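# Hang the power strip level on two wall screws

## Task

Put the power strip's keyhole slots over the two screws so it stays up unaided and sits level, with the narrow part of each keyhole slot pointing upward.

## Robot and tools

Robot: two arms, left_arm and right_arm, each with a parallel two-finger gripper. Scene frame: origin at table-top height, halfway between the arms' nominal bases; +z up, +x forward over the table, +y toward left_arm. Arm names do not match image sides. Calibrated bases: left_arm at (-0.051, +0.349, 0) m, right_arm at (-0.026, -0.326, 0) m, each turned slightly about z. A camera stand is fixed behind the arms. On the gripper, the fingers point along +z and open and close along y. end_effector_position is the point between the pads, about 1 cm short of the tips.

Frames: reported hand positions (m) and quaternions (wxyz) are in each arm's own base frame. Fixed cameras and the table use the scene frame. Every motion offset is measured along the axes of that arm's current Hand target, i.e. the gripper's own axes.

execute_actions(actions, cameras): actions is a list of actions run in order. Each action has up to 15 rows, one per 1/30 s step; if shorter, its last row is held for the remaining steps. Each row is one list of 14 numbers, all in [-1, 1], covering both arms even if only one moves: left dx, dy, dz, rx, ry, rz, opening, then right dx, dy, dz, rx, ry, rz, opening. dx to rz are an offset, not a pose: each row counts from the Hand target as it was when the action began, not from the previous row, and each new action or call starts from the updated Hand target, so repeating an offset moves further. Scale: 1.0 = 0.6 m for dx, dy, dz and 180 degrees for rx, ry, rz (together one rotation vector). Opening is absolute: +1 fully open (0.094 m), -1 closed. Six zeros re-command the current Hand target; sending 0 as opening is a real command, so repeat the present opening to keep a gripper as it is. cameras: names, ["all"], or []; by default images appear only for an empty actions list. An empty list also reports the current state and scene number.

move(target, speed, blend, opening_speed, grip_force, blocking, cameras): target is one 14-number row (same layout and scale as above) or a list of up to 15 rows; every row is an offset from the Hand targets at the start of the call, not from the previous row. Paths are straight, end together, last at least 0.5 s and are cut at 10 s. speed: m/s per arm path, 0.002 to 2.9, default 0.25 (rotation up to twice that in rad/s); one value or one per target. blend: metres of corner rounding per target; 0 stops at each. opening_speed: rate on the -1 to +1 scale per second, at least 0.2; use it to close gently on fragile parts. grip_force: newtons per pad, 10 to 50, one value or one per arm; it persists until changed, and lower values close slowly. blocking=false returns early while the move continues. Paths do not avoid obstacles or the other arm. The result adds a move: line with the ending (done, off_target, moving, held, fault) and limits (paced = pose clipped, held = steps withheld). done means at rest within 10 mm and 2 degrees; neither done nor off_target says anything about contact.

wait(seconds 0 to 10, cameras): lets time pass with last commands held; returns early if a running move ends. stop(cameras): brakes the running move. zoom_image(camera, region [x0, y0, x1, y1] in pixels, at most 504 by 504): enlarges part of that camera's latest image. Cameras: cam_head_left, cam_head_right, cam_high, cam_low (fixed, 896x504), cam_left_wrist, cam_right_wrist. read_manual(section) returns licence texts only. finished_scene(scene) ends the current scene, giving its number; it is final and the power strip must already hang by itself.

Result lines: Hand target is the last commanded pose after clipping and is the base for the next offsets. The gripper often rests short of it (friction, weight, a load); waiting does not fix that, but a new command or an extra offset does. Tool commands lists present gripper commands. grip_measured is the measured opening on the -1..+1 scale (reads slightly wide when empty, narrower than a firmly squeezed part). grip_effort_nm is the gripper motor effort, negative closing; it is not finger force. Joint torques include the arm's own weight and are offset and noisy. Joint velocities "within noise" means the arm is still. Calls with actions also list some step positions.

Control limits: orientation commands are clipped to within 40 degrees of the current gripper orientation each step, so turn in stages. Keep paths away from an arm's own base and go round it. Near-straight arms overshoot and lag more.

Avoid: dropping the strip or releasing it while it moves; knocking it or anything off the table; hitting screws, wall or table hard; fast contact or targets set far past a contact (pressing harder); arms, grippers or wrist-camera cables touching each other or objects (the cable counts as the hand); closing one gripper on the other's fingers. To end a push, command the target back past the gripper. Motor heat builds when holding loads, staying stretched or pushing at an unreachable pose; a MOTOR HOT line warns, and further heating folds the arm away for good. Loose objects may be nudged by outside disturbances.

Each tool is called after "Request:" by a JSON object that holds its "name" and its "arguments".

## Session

Request:
{"name": "execute_actions", "arguments": {"actions": []}}

Scene clock: 0.00 s.
left_arm: end_effector_position=(+0.3769, +0.0294, +0.1323) grip_measured=+1.000 grip_effort_nm=n/a end_effector_quat_wxyz=(+0.656, -0.086, +0.748, +0.045) | right_arm: end_effector_position=(+0.3816, -0.0013, +0.1572) grip_measured=+1.000 grip_effort_nm=n/a end_effector_quat_wxyz=(+0.696, +0.021, +0.717, -0.016)
Joint positions: left_arm=[-0.021 1.497 0.232 1.126 -0.203 -0.073 0.094] | right_arm=[0.036 1.508 0.229 1.249 0.089 0.008 0.094]
Joint velocities: within noise
Joint torques (N m): no reading
Heat: left arm: 34 °C; right arm: 36 °C.
Hand target: left_arm +0.3770, +0.0295, +0.1309; +0.653, -0.086, +0.751, +0.046 | right_arm +0.3829, -0.0013, +0.1637; +0.703, +0.021, +0.711, -0.016
Tool commands: left_gripper/opening=+1.0 right_gripper/opening=+1.0
camera_calibration:
cam_left_wrist: T_world_to_cam=[[0.219248, -0.97448, 0.0481577, -0.0602716], [-0.520766, -0.158621, -0.838834, 0.349762], [0.825065, 0.158834, -0.542254, -0.156866], [0, 0, 0, 1]] pos_world=[0.324784, 0.0216619, 0.211234]
cam_right_wrist: T_world_to_cam=[[-0.0580606, -0.998112, -0.0200161, 0.0241856], [-0.459224, 0.0445052, -0.887205, 0.350629], [0.886421, -0.0423198, -0.460941, -0.179135], [0, 0, 0, 1]] pos_world=[0.321211, 0.000954139, 0.228993]

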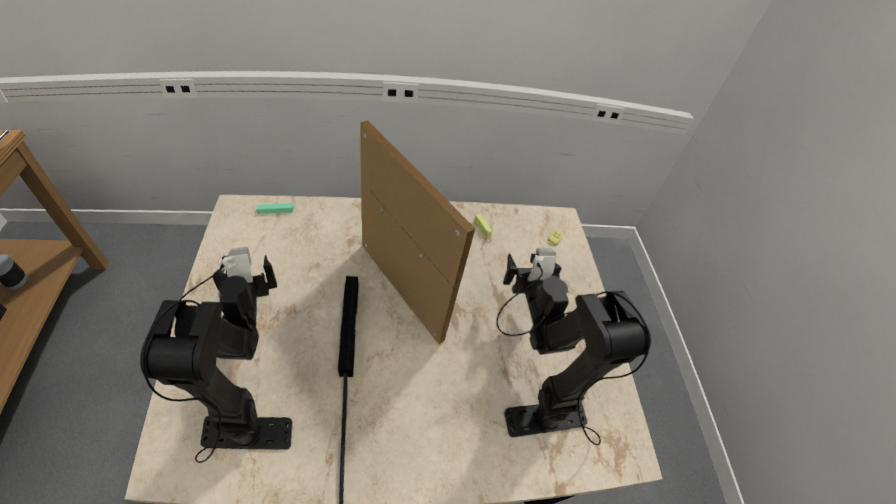

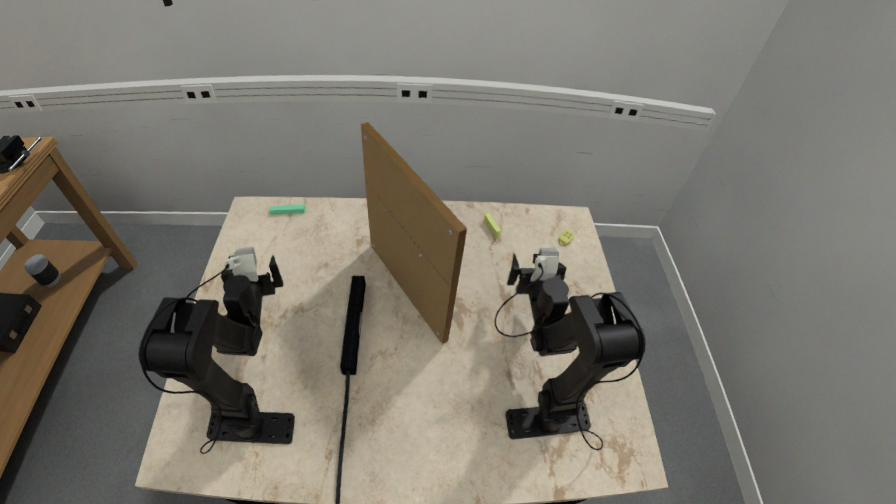

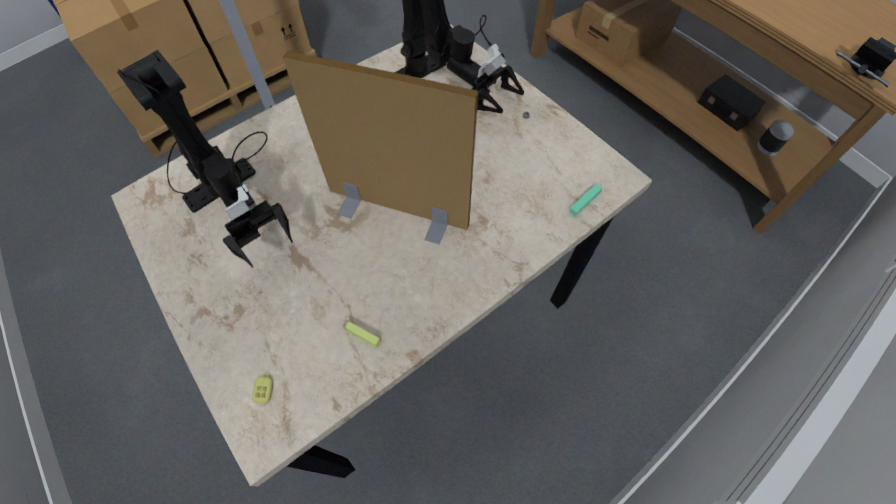

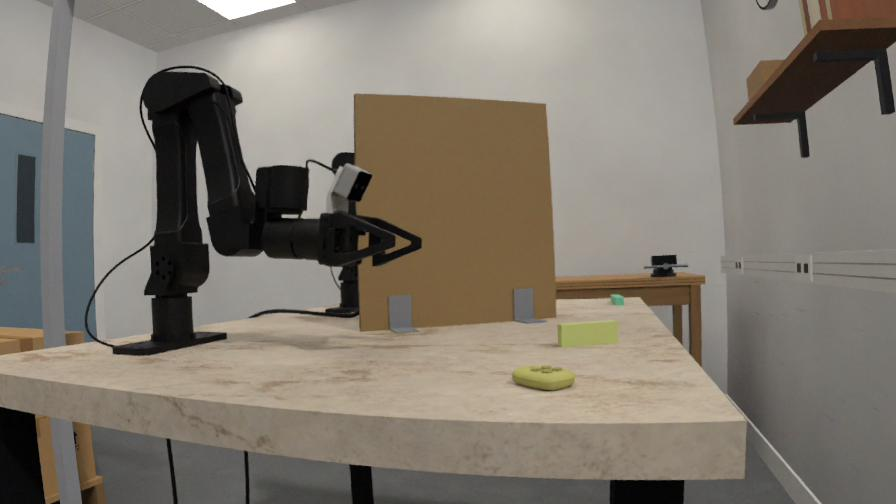

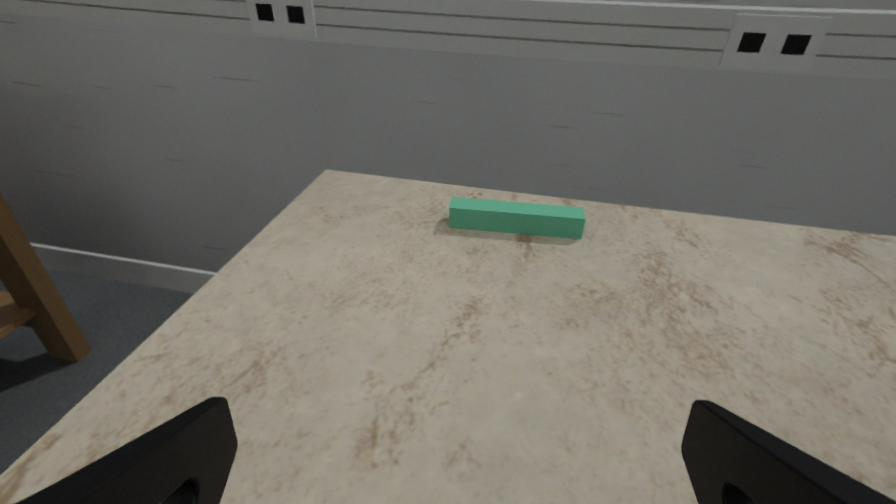

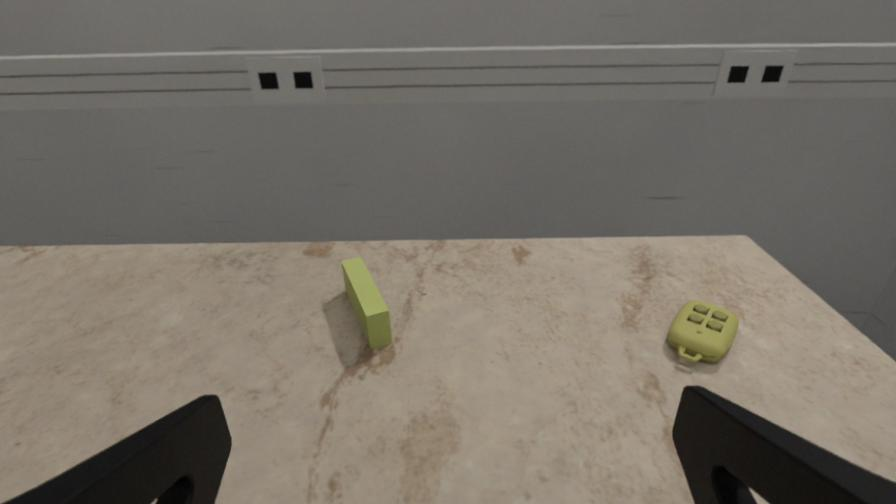

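Request:
{"name": "zoom_image", "arguments": {"camera": "cam_head_left", "region": [300, 260, 420, 400]}}

Request:
{"name": "zoom_image", "arguments": {"camera": "cam_head_right", "region": [300, 260, 420, 400]}}

Request:
{"name": "zoom_image", "arguments": {"camera": "cam_head_left", "region": [340, 110, 500, 350]}}

Request:
{"name": "zoom_image", "arguments": {"camera": "cam_head_right", "region": [340, 110, 500, 350]}}

Scaled by 3.600 from the camera's 896x504 image, which has a finer 1280x720 frame.

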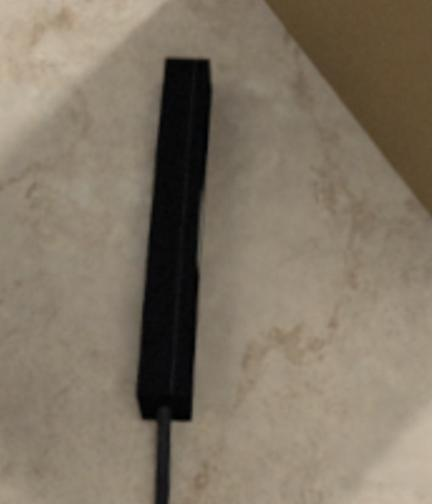

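Scaled by 3.600 from the camera's 896x504 image, which has a finer 1280x720 frame.

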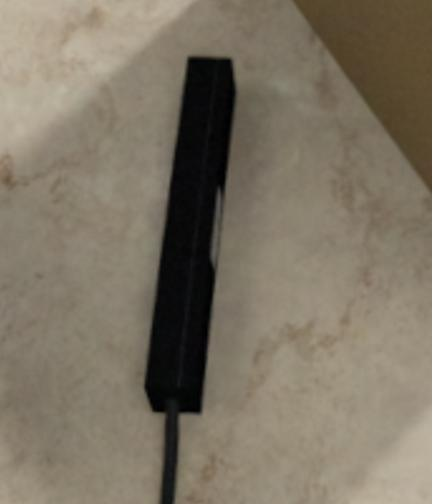

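Scaled by 2.100 from the camera's 896x504 image, which has a finer 1280x720 frame.

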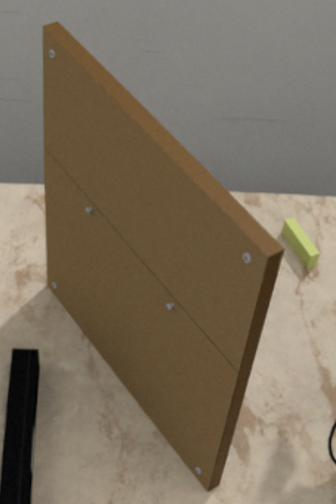

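Scaled by 2.100 from the camera's 896x504 image, which has a finer 1280x720 frame.

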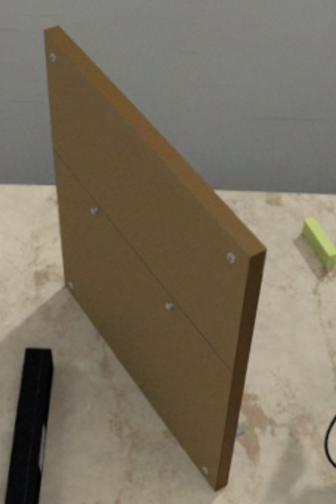

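Request:
{"name": "move", "arguments": {"target": [-0.062,-0.337,-0.276,0.032,0.454,0.06,0.6,0,0,0,0,0,0,1.0], "speed": 0.3, "cameras": ["cam_left_wrist","cam_head_right"]}}

Scene clock: 34.53 s.
left_arm: end_effector_position=(+0.2593, -0.1939, +0.1982) grip_measured=+0.602 grip_effort_nm=-0.09 end_effector_quat_wxyz=(+0.027, +0.000, +0.999, -0.018) | right_arm: end_effector_position=(+0.3816, -0.0013, +0.1572) grip_measured=+1.000 grip_effort_nm=-0.01 end_effector_quat_wxyz=(+0.696, +0.021, +0.717, -0.016)
Joint positions: left_arm=[-0.647 1.743 1.782 -1.544 -0.004 -0.646 0.075] | right_arm=[0.036 1.508 0.229 1.249 0.089 0.008 0.094]
Joint torques (N m): left_arm=[-0.5 -6.45 8.42 0.14 0.01 -0.06] | right_arm=[0.02 -4.96 5.96 2.21 -0.02 -0.01]
Heat: left arm: 41 °C; right arm: 38 °C.
Hand target: left_arm +0.2591, -0.1963, +0.2001; +0.000, +0.000, +1.000, +0.000 | right_arm +0.3829, -0.0013, +0.1637; +0.703, +0.021, +0.711, -0.016
Off the commanded pose: left_arm 0.003 m, 4 deg | right_arm 0.007 m, 1 deg.
joint sent to its limit (left arm) — joint 4 (wrist pitch), lower limit. The joint targets are off in orientation, not in position.
move: off_target (left_arm)
camera_calibration:
cam_left_wrist: T_world_to_cam=[[0.00725199, -0.999956, 0.005892, -0.196887], [-0.92784, -0.00453147, 0.37295, 0.203615], [-0.372907, -0.00817146, -0.927833, 0.366123], [0, 0, 0, 1]] pos_world=[0.326879, -0.192964, 0.264923]
Images, in order (width x height): cam_head_right 896x504, cam_left_wrist 896x504.

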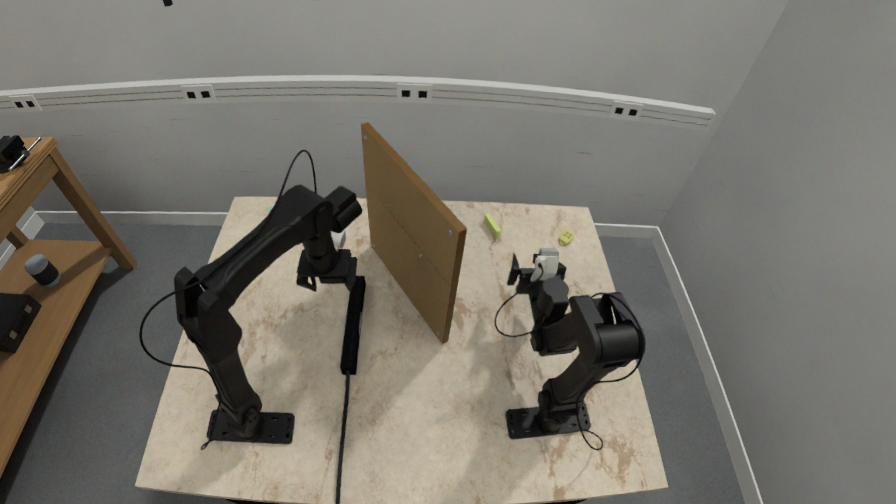

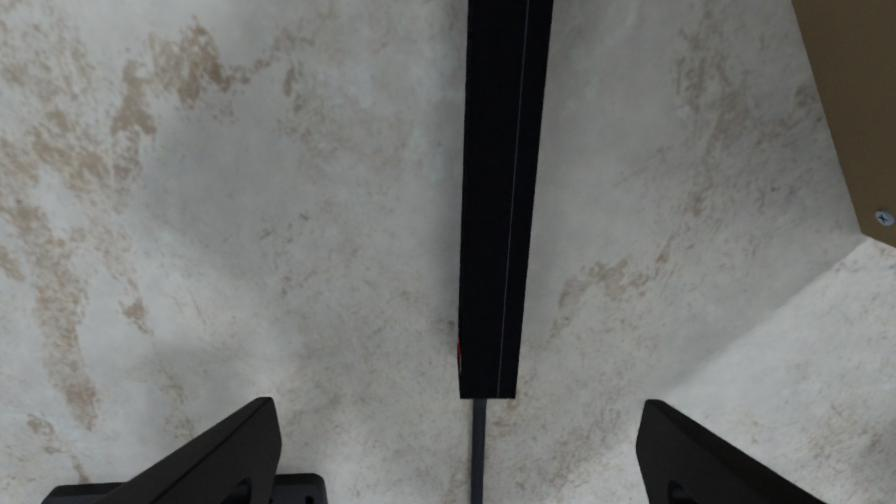

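Request:
{"name": "move", "arguments": {"target": [[-0.035,-0.043,0.1,0,0,0,0.6,0,0,0,0,0,0,1.0],[-0.035,-0.043,0.253,0,0,0,0.6,0,0,0,0,0,0,1.0]], "speed": 0.15, "cameras": ["cam_left_wrist"]}}

Scene clock: 42.40 s.
left_arm: end_effector_position=(+0.2823, -0.2206, +0.0546) grip_measured=+0.602 grip_effort_nm=-0.09 end_effector_quat_wxyz=(+0.005, +0.000, +1.000, -0.002) | right_arm: end_effector_position=(+0.3816, -0.0013, +0.1572) grip_measured=+1.000 grip_effort_nm=-0.01 end_effector_quat_wxyz=(+0.696, +0.021, +0.717, -0.016)
Joint positions: left_arm=[-0.667 1.924 1.438 -1.076 -0.002 -0.668 0.075] | right_arm=[0.036 1.508 0.229 1.249 0.089 0.008 0.094]
Joint torques (N m): left_arm=[-0.66 -8.24 5.86 0.25 0 -0.05] | right_arm=[0.01 -4.85 5.97 2.19 0 -0.01]
Heat: left arm: 39 °C; right arm: 38 °C.
Hand target: left_arm +0.2801, -0.2221, +0.0482; +0.000, +0.000, +1.000, +0.000 | right_arm +0.3829, -0.0013, +0.1637; +0.703, +0.021, +0.711, -0.016
Off the commanded pose: left_arm 0.007 m, 1 deg | right_arm 0.007 m, 1 deg.
move: done
camera_calibration:
cam_left_wrist: T_world_to_cam=[[0.00831088, -0.999611, -0.0266317, -0.221304], [-0.909956, -0.018603, 0.414287, 0.268053], [-0.414622, 0.0207906, -0.909756, 0.2584], [0, 0, 0, 1]] pos_world=[0.352893, -0.221604, 0.118137]
Images, in order (width x height): cam_left_wrist 896x504.

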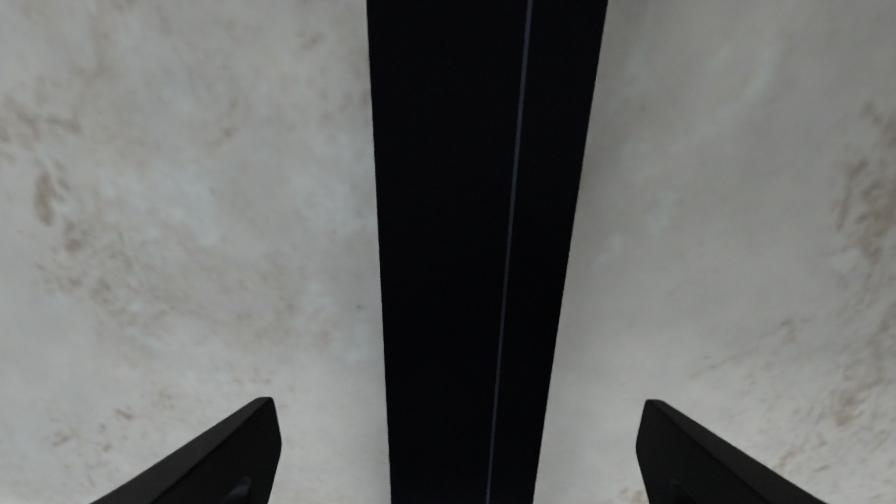

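Request:
{"name": "move", "arguments": {"target": [[0,0,0.014,0,0,0,0.6,0,0,0,0,0,0,1.0],[0,0,0.014,0,0,0,-0.42,0,0,0,0,0,0,1.0]], "speed": 0.1, "opening_speed": 0.8}}

Scene clock: 46.40 s.
left_arm: end_effector_position=(+0.2842, -0.2222, +0.0503) grip_measured=-0.337 grip_effort_nm=-0.97 end_effector_quat_wxyz=(+0.010, -0.001, +1.000, -0.007) | right_arm: end_effector_position=(+0.3816, -0.0013, +0.1572) grip_measured=+1.000 grip_effort_nm=-0.01 end_effector_quat_wxyz=(+0.696, +0.021, +0.717, -0.016)
Joint positions: left_arm=[-0.667 1.924 1.421 -1.044 -0.002 -0.668 0.031] | right_arm=[0.036 1.508 0.229 1.249 0.089 0.008 0.094]
Joint torques (N m): left_arm=[-0.66 -7.56 5.49 0.29 -0.01 -0.04] | right_arm=[0.1 -4.9 6.02 2.18 0 0]
Heat: left arm: 38 °C; right arm: 38 °C.
Hand target: left_arm +0.2801, -0.2221, +0.0399; +0.000, +0.000, +1.000, +0.000 | right_arm +0.3829, -0.0013, +0.1637; +0.703, +0.021, +0.711, -0.016
Off the commanded pose: left_arm 0.011 m, 1 deg | right_arm 0.007 m, 1 deg.
move: off_target (left_arm); target 2's new opening was sent with left_arm's hand 0.011 m and 1 deg from that target

Request:
{"name": "move", "arguments": {"target": [[0,0,-0.18,0,0,0,-0.42,0,0,0,0,0,0,1.0],[-0.1,0.403,-0.18,0,0,0.5,-0.42,0,0,0,0,0,0,1.0]], "speed": 0.2, "blend": [0.02,0], "cameras": ["cam_left_wrist","cam_head_left"]}}

Scene clock: 56.03 s.
left_arm: end_effector_position=(+0.3341, +0.0184, +0.1481) grip_measured=-0.418 grip_effort_nm=-0.09 end_effector_quat_wxyz=(-0.004, +0.707, +0.707, -0.001) | right_arm: end_effector_position=(+0.3816, -0.0013, +0.1572) grip_measured=+1.000 grip_effort_nm=-0.01 end_effector_quat_wxyz=(+0.696, +0.021, +0.717, -0.016)
Joint positions: left_arm=[0.049 1.821 1.677 -1.434 -0.005 1.62 0.027] | right_arm=[0.036 1.508 0.229 1.249 0.089 0.008 0.094]
Joint torques (N m): left_arm=[0.47 -6.94 8.54 0.16 0.02 0.04] | right_arm=[-0.1 -4.9 5.87 2.19 0 0.01]
Heat: left arm: 36 °C; right arm: 38 °C.
Hand target: left_arm +0.3402, +0.0196, +0.1479; +0.000, +0.707, +0.707, +0.000 | right_arm +0.3829, -0.0013, +0.1637; +0.703, +0.021, +0.711, -0.016
Off the commanded pose: left_arm 0.006 m, 0 deg | right_arm 0.007 m, 1 deg.
move: done
camera_calibration:
cam_left_wrist: T_world_to_cam=[[-0.999688, -0.00770502, -0.0237535, 0.33768], [-0.0171152, 0.904065, 0.427053, -0.0362478], [0.0181843, 0.427326, -0.903915, 0.206956], [0, 0, 0, 1]] pos_world=[0.333191, -0.0530656, 0.210572]
Images, in order (width x height): cam_head_left 896x504, cam_left_wrist 896x504.

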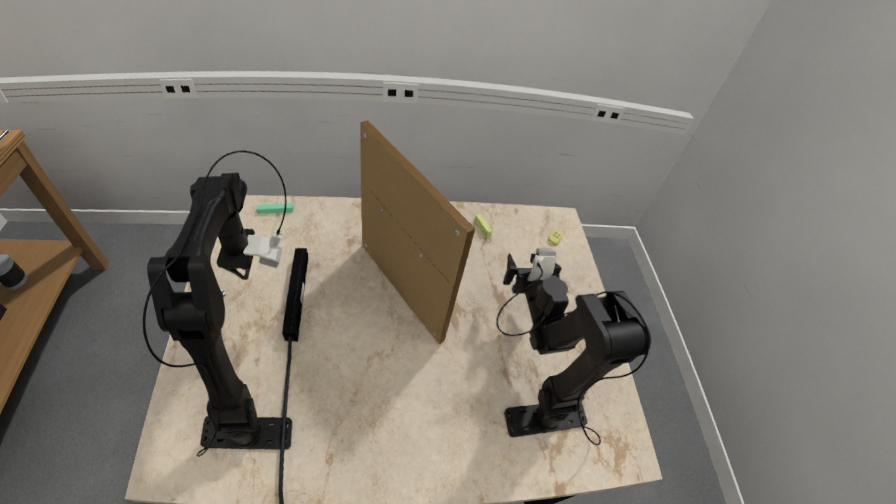

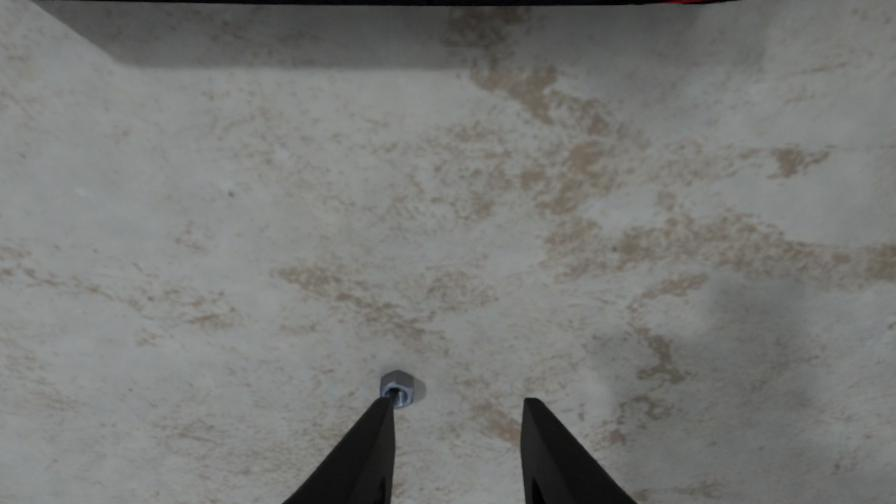

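Request:
{"name": "move", "arguments": {"target": [-0.175,0.02,0,0,0,-0.5,0.3,0,0,0,0,0,0,1.0], "speed": 0.25, "cameras": ["cam_left_wrist"]}}

Scene clock: 67.13 s.
left_arm: end_effector_position=(+0.3505, -0.0823, +0.1486) grip_measured=+0.298 grip_effort_nm=0.09 end_effector_quat_wxyz=(+0.005, +0.000, +1.000, +0.001) | right_arm: end_effector_position=(+0.3816, -0.0013, +0.1572) grip_measured=+1.000 grip_effort_nm=-0.01 end_effector_quat_wxyz=(+0.696, +0.021, +0.717, -0.016)
Joint positions: left_arm=[-0.235 1.909 1.794 -1.446 -0.004 -0.235 0.061] | right_arm=[0.036 1.508 0.229 1.249 0.089 0.008 0.094]
Joint torques (N m): left_arm=[-0.59 -7.62 8.62 0.04 0.01 -0.05] | right_arm=[0.01 -4.94 5.93 2.2 0.03 0.01]
Heat: left arm: 35 °C; right arm: 38 °C.
Hand target: left_arm +0.3522, -0.0854, +0.1479; +0.000, +0.000, +1.000, +0.000 | right_arm +0.3829, -0.0013, +0.1637; +0.703, +0.021, +0.711, -0.016
Off the commanded pose: left_arm 0.004 m, 1 deg | right_arm 0.007 m, 1 deg.
move: done
camera_calibration:
cam_left_wrist: T_world_to_cam=[[0.00722454, -0.999449, -0.0323858, -0.0799127], [-0.910337, -0.0199756, 0.413386, 0.293842], [-0.413805, 0.0264955, -0.90998, 0.369547], [0, 0, 0, 1]] pos_world=[0.420993, -0.0837903, 0.212222]
Images, in order (width x height): cam_left_wrist 896x504.

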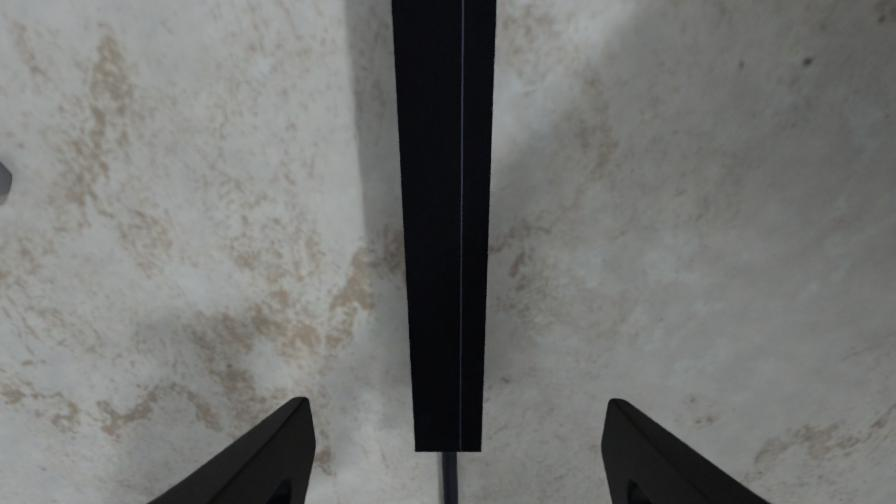

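Request:
{"name": "move", "arguments": {"target": [[-0.045,0.006,0.1,0,0,0,0.3,0,0,0,0,0,0,1.0],[-0.045,0.006,0.195,0,0,0,0.3,0,0,0,0,0,0,1.0],[-0.045,0.006,0.195,0,0,0,-0.8,0,0,0,0,0,0,1.0]], "speed": 0.12, "opening_speed": 0.8, "cameras": ["cam_left_wrist"]}}

Scene clock: 73.97 s.
left_arm: end_effector_position=(+0.3800, -0.0830, +0.0385) grip_measured=-0.304 grip_effort_nm=-1.03 end_effector_quat_wxyz=(+0.006, +0.000, +1.000, +0.001) | right_arm: end_effector_position=(+0.3816, -0.0013, +0.1572) grip_measured=+1.000 grip_effort_nm=-0.01 end_effector_quat_wxyz=(+0.696, +0.021, +0.717, -0.016)
Joint positions: left_arm=[-0.22 2.052 1.556 -1.064 -0.005 -0.219 0.033] | right_arm=[0.036 1.508 0.229 1.249 0.089 0.008 0.094]
Joint torques (N m): left_arm=[0.4 -9.11 5.87 0.28 0.02 0.04] | right_arm=[-0.09 -5.08 6 2.2 0 0.01]
Heat: left arm: 35 °C; right arm: 38 °C.
Hand target: left_arm +0.3792, -0.0817, +0.0309; +0.000, +0.000, +1.000, +0.000 | right_arm +0.3829, -0.0013, +0.1637; +0.703, +0.021, +0.711, -0.016
Off the commanded pose: left_arm 0.008 m, 1 deg | right_arm 0.007 m, 1 deg.
move: done
camera_calibration:
cam_left_wrist: T_world_to_cam=[[0.00731694, -0.999435, -0.0328157, -0.0843822], [-0.911297, -0.020175, 0.411256, 0.366613], [-0.411686, 0.0268957, -0.910929, 0.280765], [0, 0, 0, 1]] pos_world=[0.450297, -0.0844895, 0.102216]
Images, in order (width x height): cam_left_wrist 896x504.

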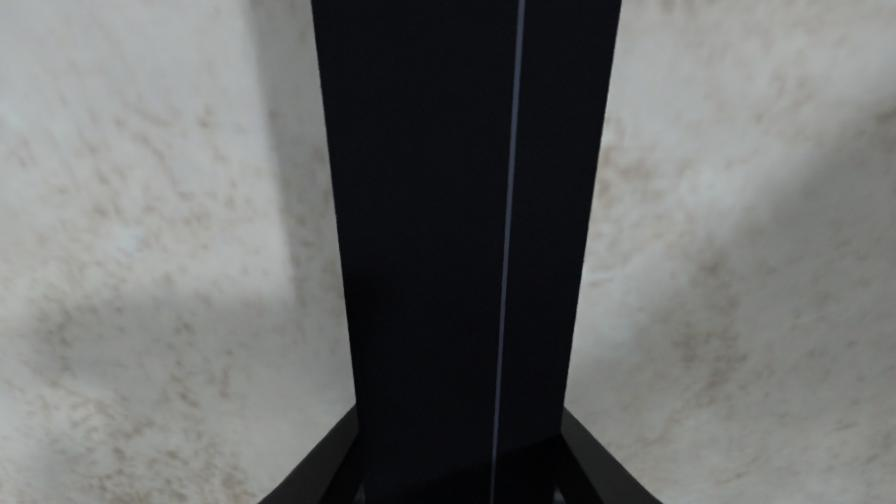

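Request:
{"name": "move", "arguments": {"target": [[0,0,-0.2,0,0,0,-0.8,0,0,0,0,0,0,1.0],[0.033,0.133,-0.22,0,0,0.5,-0.8,0,0,0,0,0,0,1.0]], "speed": 0.2, "blend": [0.02,0], "cameras": ["cam_left_wrist","cam_head_left"]}}

Scene clock: 82.10 s.
left_arm: end_effector_position=(+0.3492, -0.0148, +0.1525) grip_measured=-0.304 grip_effort_nm=-1.03 end_effector_quat_wxyz=(-0.014, +0.683, +0.728, -0.048) | right_arm: end_effector_position=(+0.3816, -0.0013, +0.1572) grip_measured=+1.000 grip_effort_nm=-0.01 end_effector_quat_wxyz=(+0.696, +0.021, +0.717, -0.016)
Joint positions: left_arm=[-0.018 1.967 1.885 -1.575 0.053 1.491 0.033] | right_arm=[0.036 1.508 0.229 1.249 0.089 0.008 0.094]
Joint torques (N m): left_arm=[0.62 -12.7 6.26 0.42 -0.55 0.61] | right_arm=[-0.01 -4.96 6.04 2.19 0.01 -0.01]
Heat: left arm: 34 °C; right arm: 38 °C.
Hand target: left_arm +0.3594, -0.0021, +0.1629; +0.000, +0.707, +0.707, +0.000 | right_arm +0.3829, -0.0013, +0.1637; +0.703, +0.021, +0.711, -0.016
Off the commanded pose: left_arm 0.019 m, 7 deg | right_arm 0.007 m, 1 deg.
joint read past its limit (left arm) — joint 4 (wrist pitch), lower limit.
move: off_target (left_arm)
camera_calibration:
cam_left_wrist: T_world_to_cam=[[-0.995758, -0.0703576, 0.0592876, 0.337639], [-0.0425874, 0.923657, 0.380847, 0.00839154], [-0.0815569, 0.376707, -0.922735, 0.261811], [0, 0, 0, 1]] pos_world=[0.357917, -0.0826216, 0.218369]
Images, in order (width x height): cam_head_left 896x504, cam_left_wrist 896x504.

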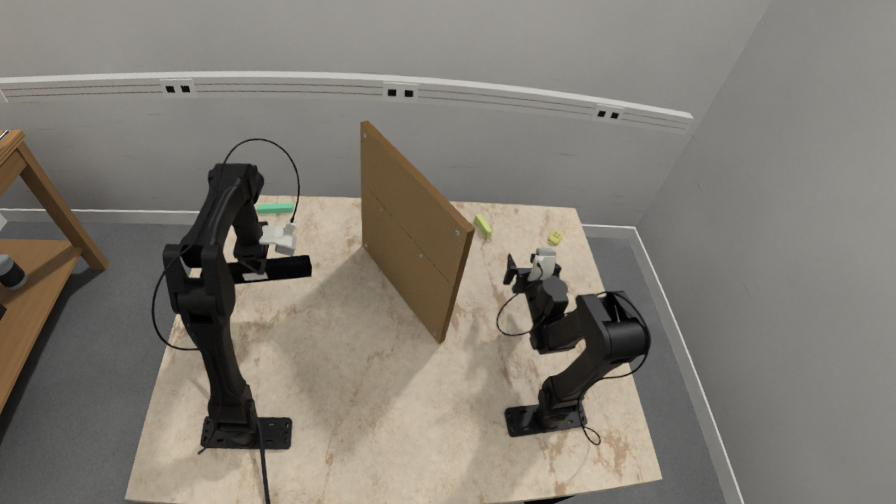

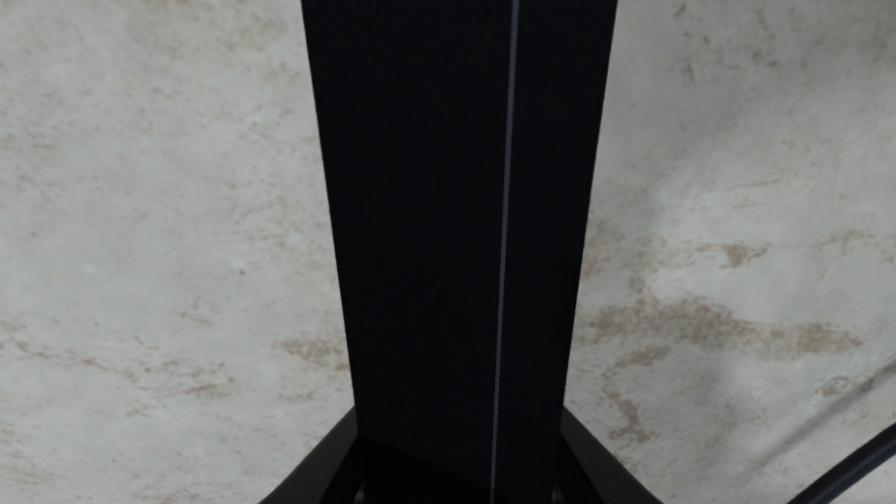

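Request:
{"name": "move", "arguments": {"target": [[0,0.03,0,-0.385,0,0,-0.8,0,0,0,0,0,0,1.0]], "speed": 0.3, "cameras": ["cam_left_wrist","cam_head_left"]}}

Scene clock: 89.87 s.
left_arm: end_effector_position=(+0.3630, -0.0017, +0.1363) grip_measured=-0.304 grip_effort_nm=-1.03 end_effector_quat_wxyz=(+0.374, +0.588, +0.621, +0.359) | right_arm: end_effector_position=(+0.3816, -0.0013, +0.1572) grip_measured=+1.000 grip_effort_nm=-0.01 end_effector_quat_wxyz=(+0.696, +0.021, +0.717, -0.016)
Joint positions: left_arm=[-0.018 1.152 0.471 0.201 -0.021 1.512 0.033] | right_arm=[0.036 1.508 0.229 1.249 0.089 0.008 0.094]
Joint torques (N m): left_arm=[-0.03 -3.49 8.27 2.95 -0.03 0.48] | right_arm=[0.08 -4.89 6 2.21 -0.01 -0.04]
Heat: left arm: 36 °C; right arm: 38 °C.
Hand target: left_arm +0.3774, -0.0020, +0.1630; +0.402, +0.582, +0.581, +0.402 | right_arm +0.3829, -0.0013, +0.1637; +0.703, +0.021, +0.711, -0.016
Off the commanded pose: left_arm 0.030 m, 7 deg | right_arm 0.007 m, 1 deg.
move: off_target (left_arm)
camera_calibration:
cam_left_wrist: T_world_to_cam=[[-0.433233, -0.0578051, -0.899426, 0.279838], [-0.40925, 0.901746, 0.139172, 0.169028], [0.803009, 0.428384, -0.414323, -0.147208], [0, 0, 0, 1]] pos_world=[0.308619, -0.0731825, 0.167179]
Images, in order (width x height): cam_head_left 896x504, cam_left_wrist 896x504.

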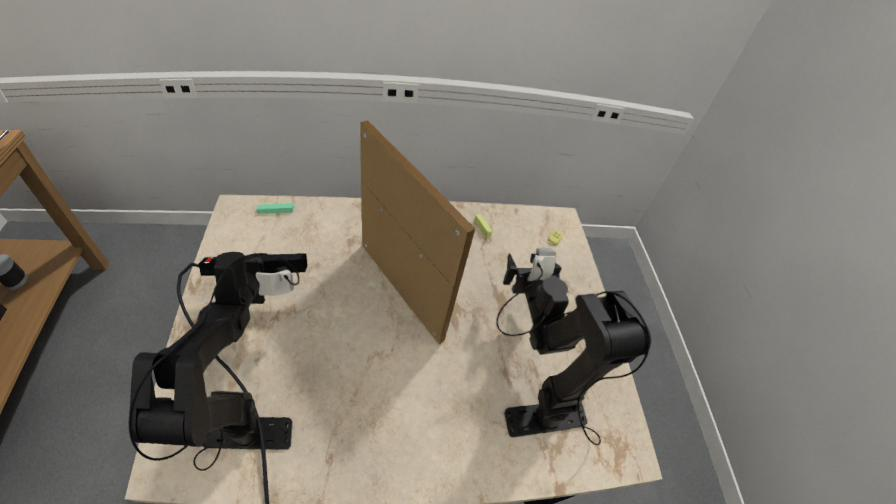

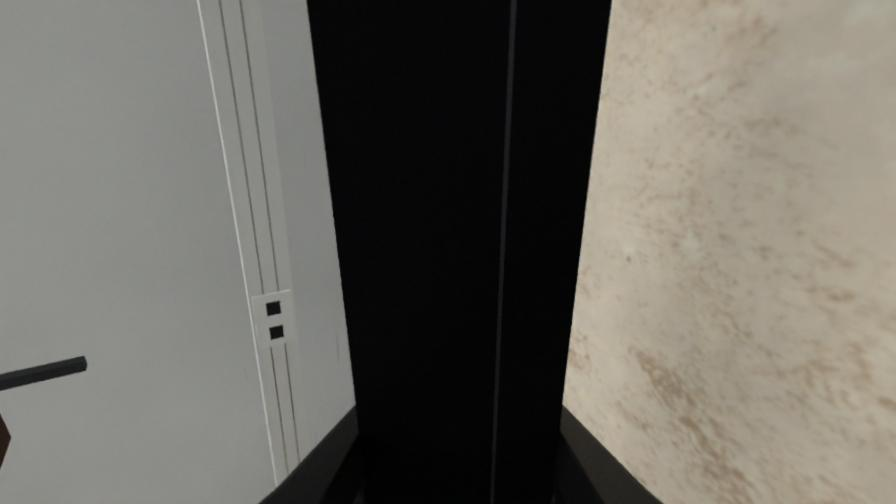

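Request:
{"name": "move", "arguments": {"target": [[0,-0.11,0.04,-0.03,0,0,-0.8,0,0,0,0,0,0,1.0],[0,-0.165,0.06,-0.03,0,0,-0.8,0,0,0,0,0,0,1.0]], "speed": [0.15,0.05], "cameras": ["cam_left_wrist"]}}

Scene clock: 97.93 s.
left_arm: end_effector_position=(+0.3680, -0.0004, +0.0362) grip_measured=-0.304 grip_effort_nm=-1.03 end_effector_quat_wxyz=(+0.397, +0.579, +0.589, +0.401) | right_arm: end_effector_position=(+0.3816, -0.0013, +0.1572) grip_measured=+1.000 grip_effort_nm=-0.01 end_effector_quat_wxyz=(+0.696, +0.021, +0.717, -0.016)
Joint positions: left_arm=[-0.018 1.82 0.206 1.244 -0.029 1.556 0.033] | right_arm=[0.036 1.508 0.229 1.249 0.089 0.008 0.094]
Joint torques (N m): left_arm=[0.21 -4.29 3.22 3.11 0.1 0.11] | right_arm=[0.18 -4.85 5.98 2.18 -0.02 0]
Heat: left arm: 42 °C; right arm: 38 °C.
Hand target: left_arm +0.3761, -0.0020, +0.0575; +0.429, +0.562, +0.562, +0.429 | right_arm +0.3829, -0.0013, +0.1637; +0.703, +0.021, +0.711, -0.016
Off the commanded pose: left_arm 0.023 m, 6 deg | right_arm 0.007 m, 1 deg.
move: off_target (left_arm)
camera_calibration:
cam_left_wrist: T_world_to_cam=[[-0.333011, -0.0159688, -0.942788, 0.156791], [-0.414405, 0.900597, 0.131122, 0.185925], [0.846978, 0.434361, -0.306526, -0.213346], [0, 0, 0, 1]] pos_world=[0.309961, -0.0722705, 0.0580457]
Images, in order (width x height): cam_left_wrist 896x504.

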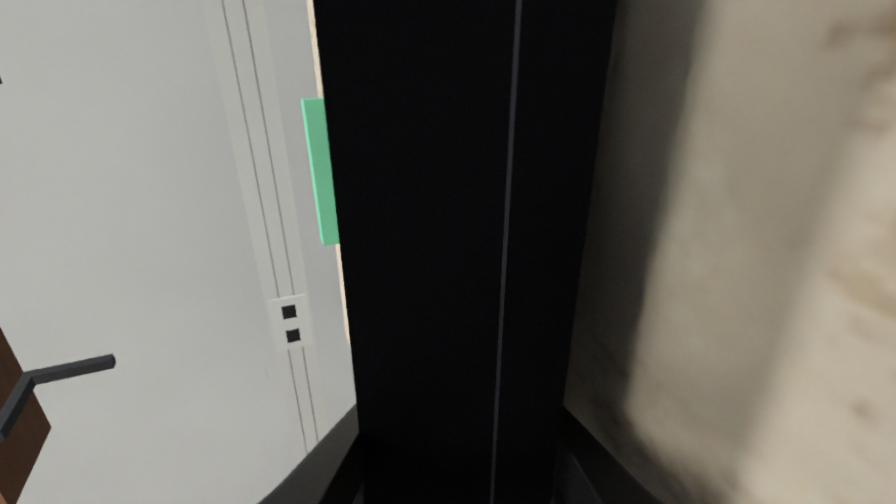

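Request:
{"name": "move", "arguments": {"target": [0,-0.03,0,0,0,0,-0.8,0,0,0,0,0,0,1.0], "speed": 0.05}}

Request:
{"name": "move", "arguments": {"target": [0,-0.01,0,0,0,0,-0.8,0,0,0,0,0,0,1.0], "speed": 0.05}}

Scene clock: 101.00 s.
left_arm: end_effector_position=(+0.3707, -0.0004, +0.0314) grip_measured=-0.304 grip_effort_nm=-1.03 end_effector_quat_wxyz=(+0.395, +0.580, +0.591, +0.399) | right_arm: end_effector_position=(+0.3816, -0.0013, +0.1572) grip_measured=+1.000 grip_effort_nm=-0.01 end_effector_quat_wxyz=(+0.696, +0.021, +0.717, -0.016)
Joint positions: left_arm=[-0.018 1.851 0.219 1.254 -0.029 1.554 0.033] | right_arm=[0.036 1.508 0.229 1.249 0.089 0.008 0.094]
Joint torques (N m): left_arm=[0.1 0.92 0.94 3.95 0.09 0.11] | right_arm=[-0.02 -5.09 6.12 2.19 0.01 0]
Heat: left arm: 44 °C; right arm: 38 °C.
Hand target: left_arm +0.3714, -0.0020, +0.0403; +0.429, +0.562, +0.562, +0.429 | right_arm +0.3829, -0.0013, +0.1637; +0.703, +0.021, +0.711, -0.016
Off the commanded pose: left_arm 0.009 m, 6 deg | right_arm 0.007 m, 1 deg.
move: off_target (left_arm)

Scene clock: 101.77 s.
left_arm: end_effector_position=(+0.3721, -0.0004, +0.0292) grip_measured=-0.304 grip_effort_nm=-1.03 end_effector_quat_wxyz=(+0.394, +0.580, +0.592, +0.397) | right_arm: end_effector_position=(+0.3816, -0.0013, +0.1572) grip_measured=+1.000 grip_effort_nm=-0.01 end_effector_quat_wxyz=(+0.696, +0.021, +0.717, -0.016)
Joint positions: left_arm=[-0.018 1.864 0.226 1.255 -0.029 1.552 0.033] | right_arm=[0.036 1.508 0.229 1.249 0.089 0.008 0.094]
Joint torques (N m): left_arm=[0.03 2.1 0.09 4.16 0.08 0.13] | right_arm=[-0.17 -4.88 6.05 2.2 0.01 0.02]
Heat: left arm: 45 °C; right arm: 38 °C.
Hand target: left_arm +0.3698, -0.0020, +0.0345; +0.429, +0.562, +0.562, +0.429 | right_arm +0.3829, -0.0013, +0.1637; +0.703, +0.021, +0.711, -0.016
Off the commanded pose: left_arm 0.006 m, 7 deg | right_arm 0.007 m, 1 deg.
move: off_target (left_arm)

Contact. Open slightly, retract along −z.

Request:
{"name": "move", "arguments": {"target": [0,0,0,0,0,0,-0.08,0,0,0,0,0,0,1.0], "opening_speed": 0.3}}

Request:
{"name": "move", "arguments": {"target": [0,0,-0.15,0,0,0,-0.08,0,0,0,0,0,0,1.0], "speed": 0.08, "cameras": ["cam_left_wrist","cam_head_left"]}}

Scene clock: 106.73 s.
left_arm: end_effector_position=(+0.3730, -0.0011, +0.0261) grip_measured=-0.085 grip_effort_nm=0.28 end_effector_quat_wxyz=(+0.391, +0.586, +0.589, +0.396) | right_arm: end_effector_position=(+0.3816, -0.0013, +0.1572) grip_measured=+1.000 grip_effort_nm=-0.01 end_effector_quat_wxyz=(+0.696, +0.021, +0.717, -0.016)
Joint positions: left_arm=[-0.018 1.878 0.232 1.256 -0.026 1.564 0.043] | right_arm=[0.036 1.508 0.229 1.249 0.089 0.008 0.094]
Joint torques (N m): left_arm=[0.14 0.8 -0.46 4.16 0.06 0.02] | right_arm=[0.13 -5.04 5.86 2.19 -0.02 -0.01]
Heat: left arm: 52 °C; right arm: 38 °C.
Hand target: left_arm +0.3698, -0.0020, +0.0345; +0.429, +0.562, +0.562, +0.429 | right_arm +0.3829, -0.0013, +0.1637; +0.703, +0.021, +0.711, -0.016
Off the commanded pose: left_arm 0.009 m, 7 deg | right_arm 0.007 m, 1 deg.
move: off_target (left_arm)

Scene clock: 110.37 s.
left_arm: end_effector_position=(+0.2904, +0.0002, +0.0634) grip_measured=-0.082 grip_effort_nm=0.10 end_effector_quat_wxyz=(+0.385, +0.590, +0.592, +0.390) | right_arm: end_effector_position=(+0.3816, -0.0013, +0.1572) grip_measured=+1.000 grip_effort_nm=-0.01 end_effector_quat_wxyz=(+0.696, +0.021, +0.717, -0.016)
Joint positions: left_arm=[-0.018 1.045 -0.01 0.645 -0.025 1.565 0.043] | right_arm=[0.036 1.508 0.229 1.249 0.089 0.008 0.094]
Joint torques (N m): left_arm=[-0.75 -2.04 6.01 1.67 -0.03 -0.04] | right_arm=[0.03 -5 5.91 2.19 0.03 0.02]
Heat: left arm: 51 °C; right arm: 38 °C.
Hand target: left_arm +0.2830, -0.0020, +0.0582; +0.429, +0.562, +0.562, +0.429 | right_arm +0.3829, -0.0013, +0.1637; +0.703, +0.021, +0.711, -0.016
Off the commanded pose: left_arm 0.009 m, 8 deg | right_arm 0.007 m, 1 deg.
joint sent to its limit (left arm) — joint 3 (elbow), lower limit, where the elbow is as bent as it goes. The joint targets are off in position and orientation.
move: off_target (left_arm)
camera_calibration:
cam_left_wrist: T_world_to_cam=[[-0.370373, -0.00590011, -0.928864, 0.166492], [-0.401608, 0.902702, 0.154402, 0.144521], [0.837577, 0.430226, -0.336706, -0.134863], [0, 0, 0, 1]] pos_world=[0.232663, -0.0714554, 0.0869253]
Images, in order (width x height): cam_head_left 896x504, cam_left_wrist 896x504.

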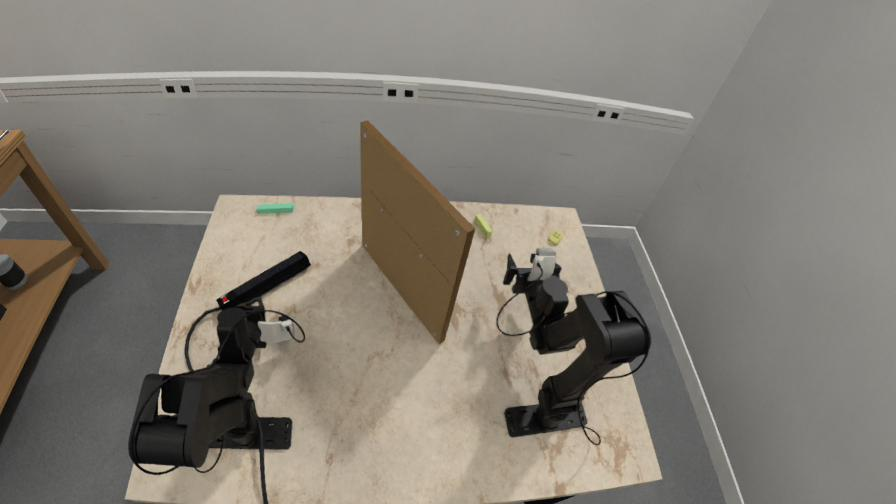

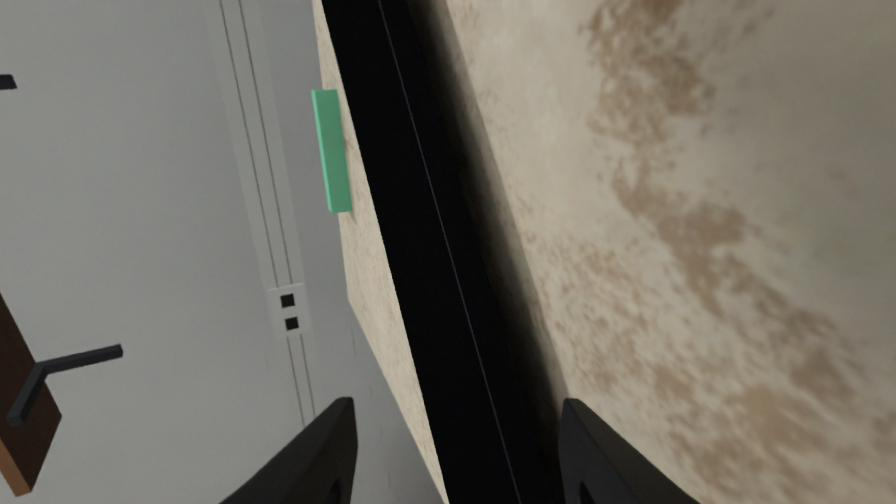

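Request:
{"name": "move", "arguments": {"target": [[0,0.2,-0.05,0.1,0.03,-0.04,0.7,0,0,0,0,0,0,1.0],[0.0625,0.213,0.133,0.401,0.127,-0.166,0.7,0,0,0,0,0,0,1.0]], "speed": 0.3, "blend": [0.03,0], "cameras": ["cam_left_wrist","cam_head_left"]}}

Scene clock: 124.37 s.
left_arm: end_effector_position=(+0.3929, +0.0355, +0.1608) grip_measured=+0.698 grip_effort_nm=0.09 end_effector_quat_wxyz=(+0.007, +0.466, +0.885, +0.012) | right_arm: end_effector_position=(+0.3816, -0.0013, +0.1572) grip_measured=+1.000 grip_effort_nm=-0.01 end_effector_quat_wxyz=(+0.696, +0.021, +0.717, -0.016)
Joint positions: left_arm=[0.082 2.057 2.053 -1.543 -0.013 1.05 0.08] | right_arm=[0.036 1.508 0.229 1.249 0.089 0.008 0.094]
Joint torques (N m): left_arm=[0.43 -9.01 8.42 0.03 0.09 -0.05] | right_arm=[-0.12 -4.97 5.9 2.21 0.01 0.02]
Heat: left arm: 45 °C; right arm: 38 °C.
Hand target: left_arm +0.3936, +0.0355, +0.1603; +0.000, +0.461, +0.887, +0.001 | right_arm +0.3829, -0.0013, +0.1637; +0.703, +0.021, +0.711, -0.016
Off the commanded pose: left_arm 0.001 m, 2 deg | right_arm 0.007 m, 1 deg.
joint sent to its limit (left arm) — joint 4 (wrist pitch), lower limit. The joint targets still meet the commanded pose.
move: done
camera_calibration:
cam_left_wrist: T_world_to_cam=[[-0.81842, -0.571607, -0.0587665, 0.351387], [-0.539506, 0.729175, 0.420996, 0.156231], [-0.197793, 0.376257, -0.905157, 0.296969], [0, 0, 0, 1]] pos_world=[0.430608, -0.0248002, 0.22368]
Images, in order (width x height): cam_head_left 896x504, cam_left_wrist 896x504.

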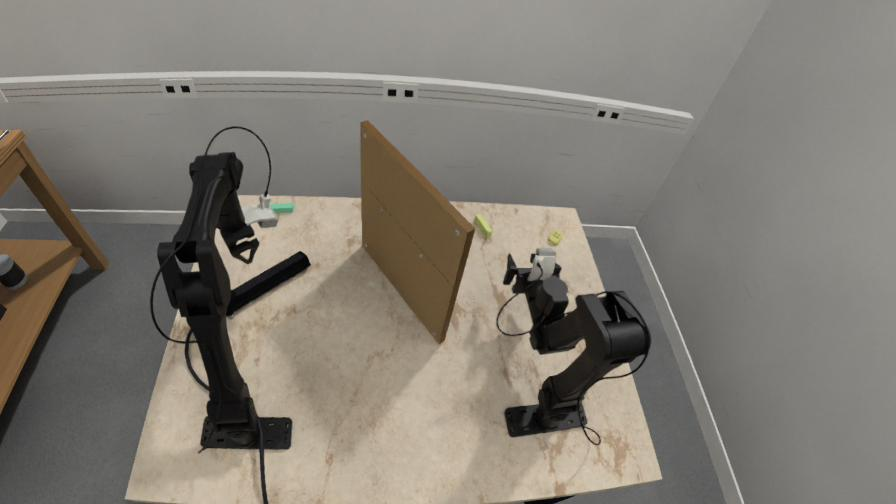

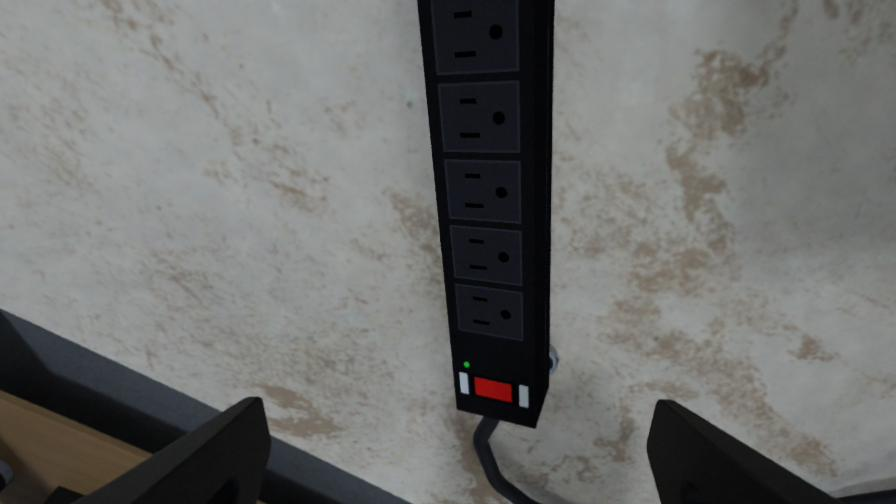

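Request:
{"name": "move", "arguments": {"target": [[-0.036,-0.016,0.1,0,0,-0.033,0.7,0,0,0,0,0,0,1.0],[-0.036,-0.016,0.222,0,0,-0.033,0.7,0,0,0,0,0,0,1.0]], "speed": [0.2,0.1], "cameras": ["cam_left_wrist"]}}

Scene clock: 132.10 s.
left_arm: end_effector_position=(+0.4003, +0.0147, +0.0360) grip_measured=+0.698 grip_effort_nm=0.09 end_effector_quat_wxyz=(+0.006, +0.416, +0.909, +0.008) | right_arm: end_effector_position=(+0.3816, -0.0013, +0.1572) grip_measured=+1.000 grip_effort_nm=-0.01 end_effector_quat_wxyz=(+0.696, +0.021, +0.717, -0.016)
Joint positions: left_arm=[0.03 2.093 1.609 -1.069 -0.009 0.888 0.08] | right_arm=[0.036 1.508 0.229 1.249 0.089 0.008 0.094]
Joint torques (N m): left_arm=[-0.23 -9.33 5.81 0.27 0.05 -0.05] | right_arm=[0.18 -4.98 6.01 2.2 0 -0.02]
Heat: left arm: 42 °C; right arm: 38 °C.
Hand target: left_arm +0.3983, +0.0125, +0.0273; +0.000, +0.415, +0.910, +0.001 | right_arm +0.3829, -0.0013, +0.1637; +0.703, +0.021, +0.711, -0.016
Off the commanded pose: left_arm 0.009 m, 1 deg | right_arm 0.007 m, 1 deg.
move: done
camera_calibration:
cam_left_wrist: T_world_to_cam=[[-0.750378, -0.659101, -0.0501892, 0.311995], [-0.614962, 0.668247, 0.418651, 0.25913], [-0.242394, 0.345011, -0.906759, 0.211655], [0, 0, 0, 1]] pos_world=[0.444773, -0.0405494, 0.0990938]
Images, in order (width x height): cam_left_wrist 896x504.

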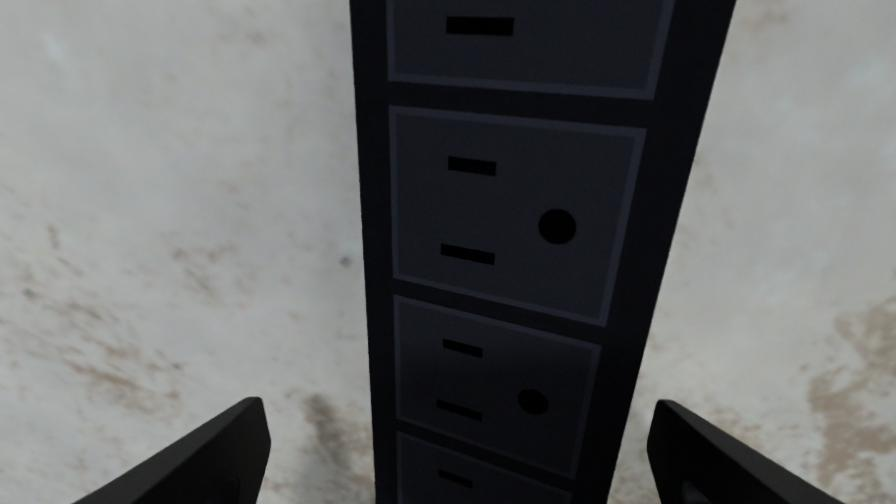

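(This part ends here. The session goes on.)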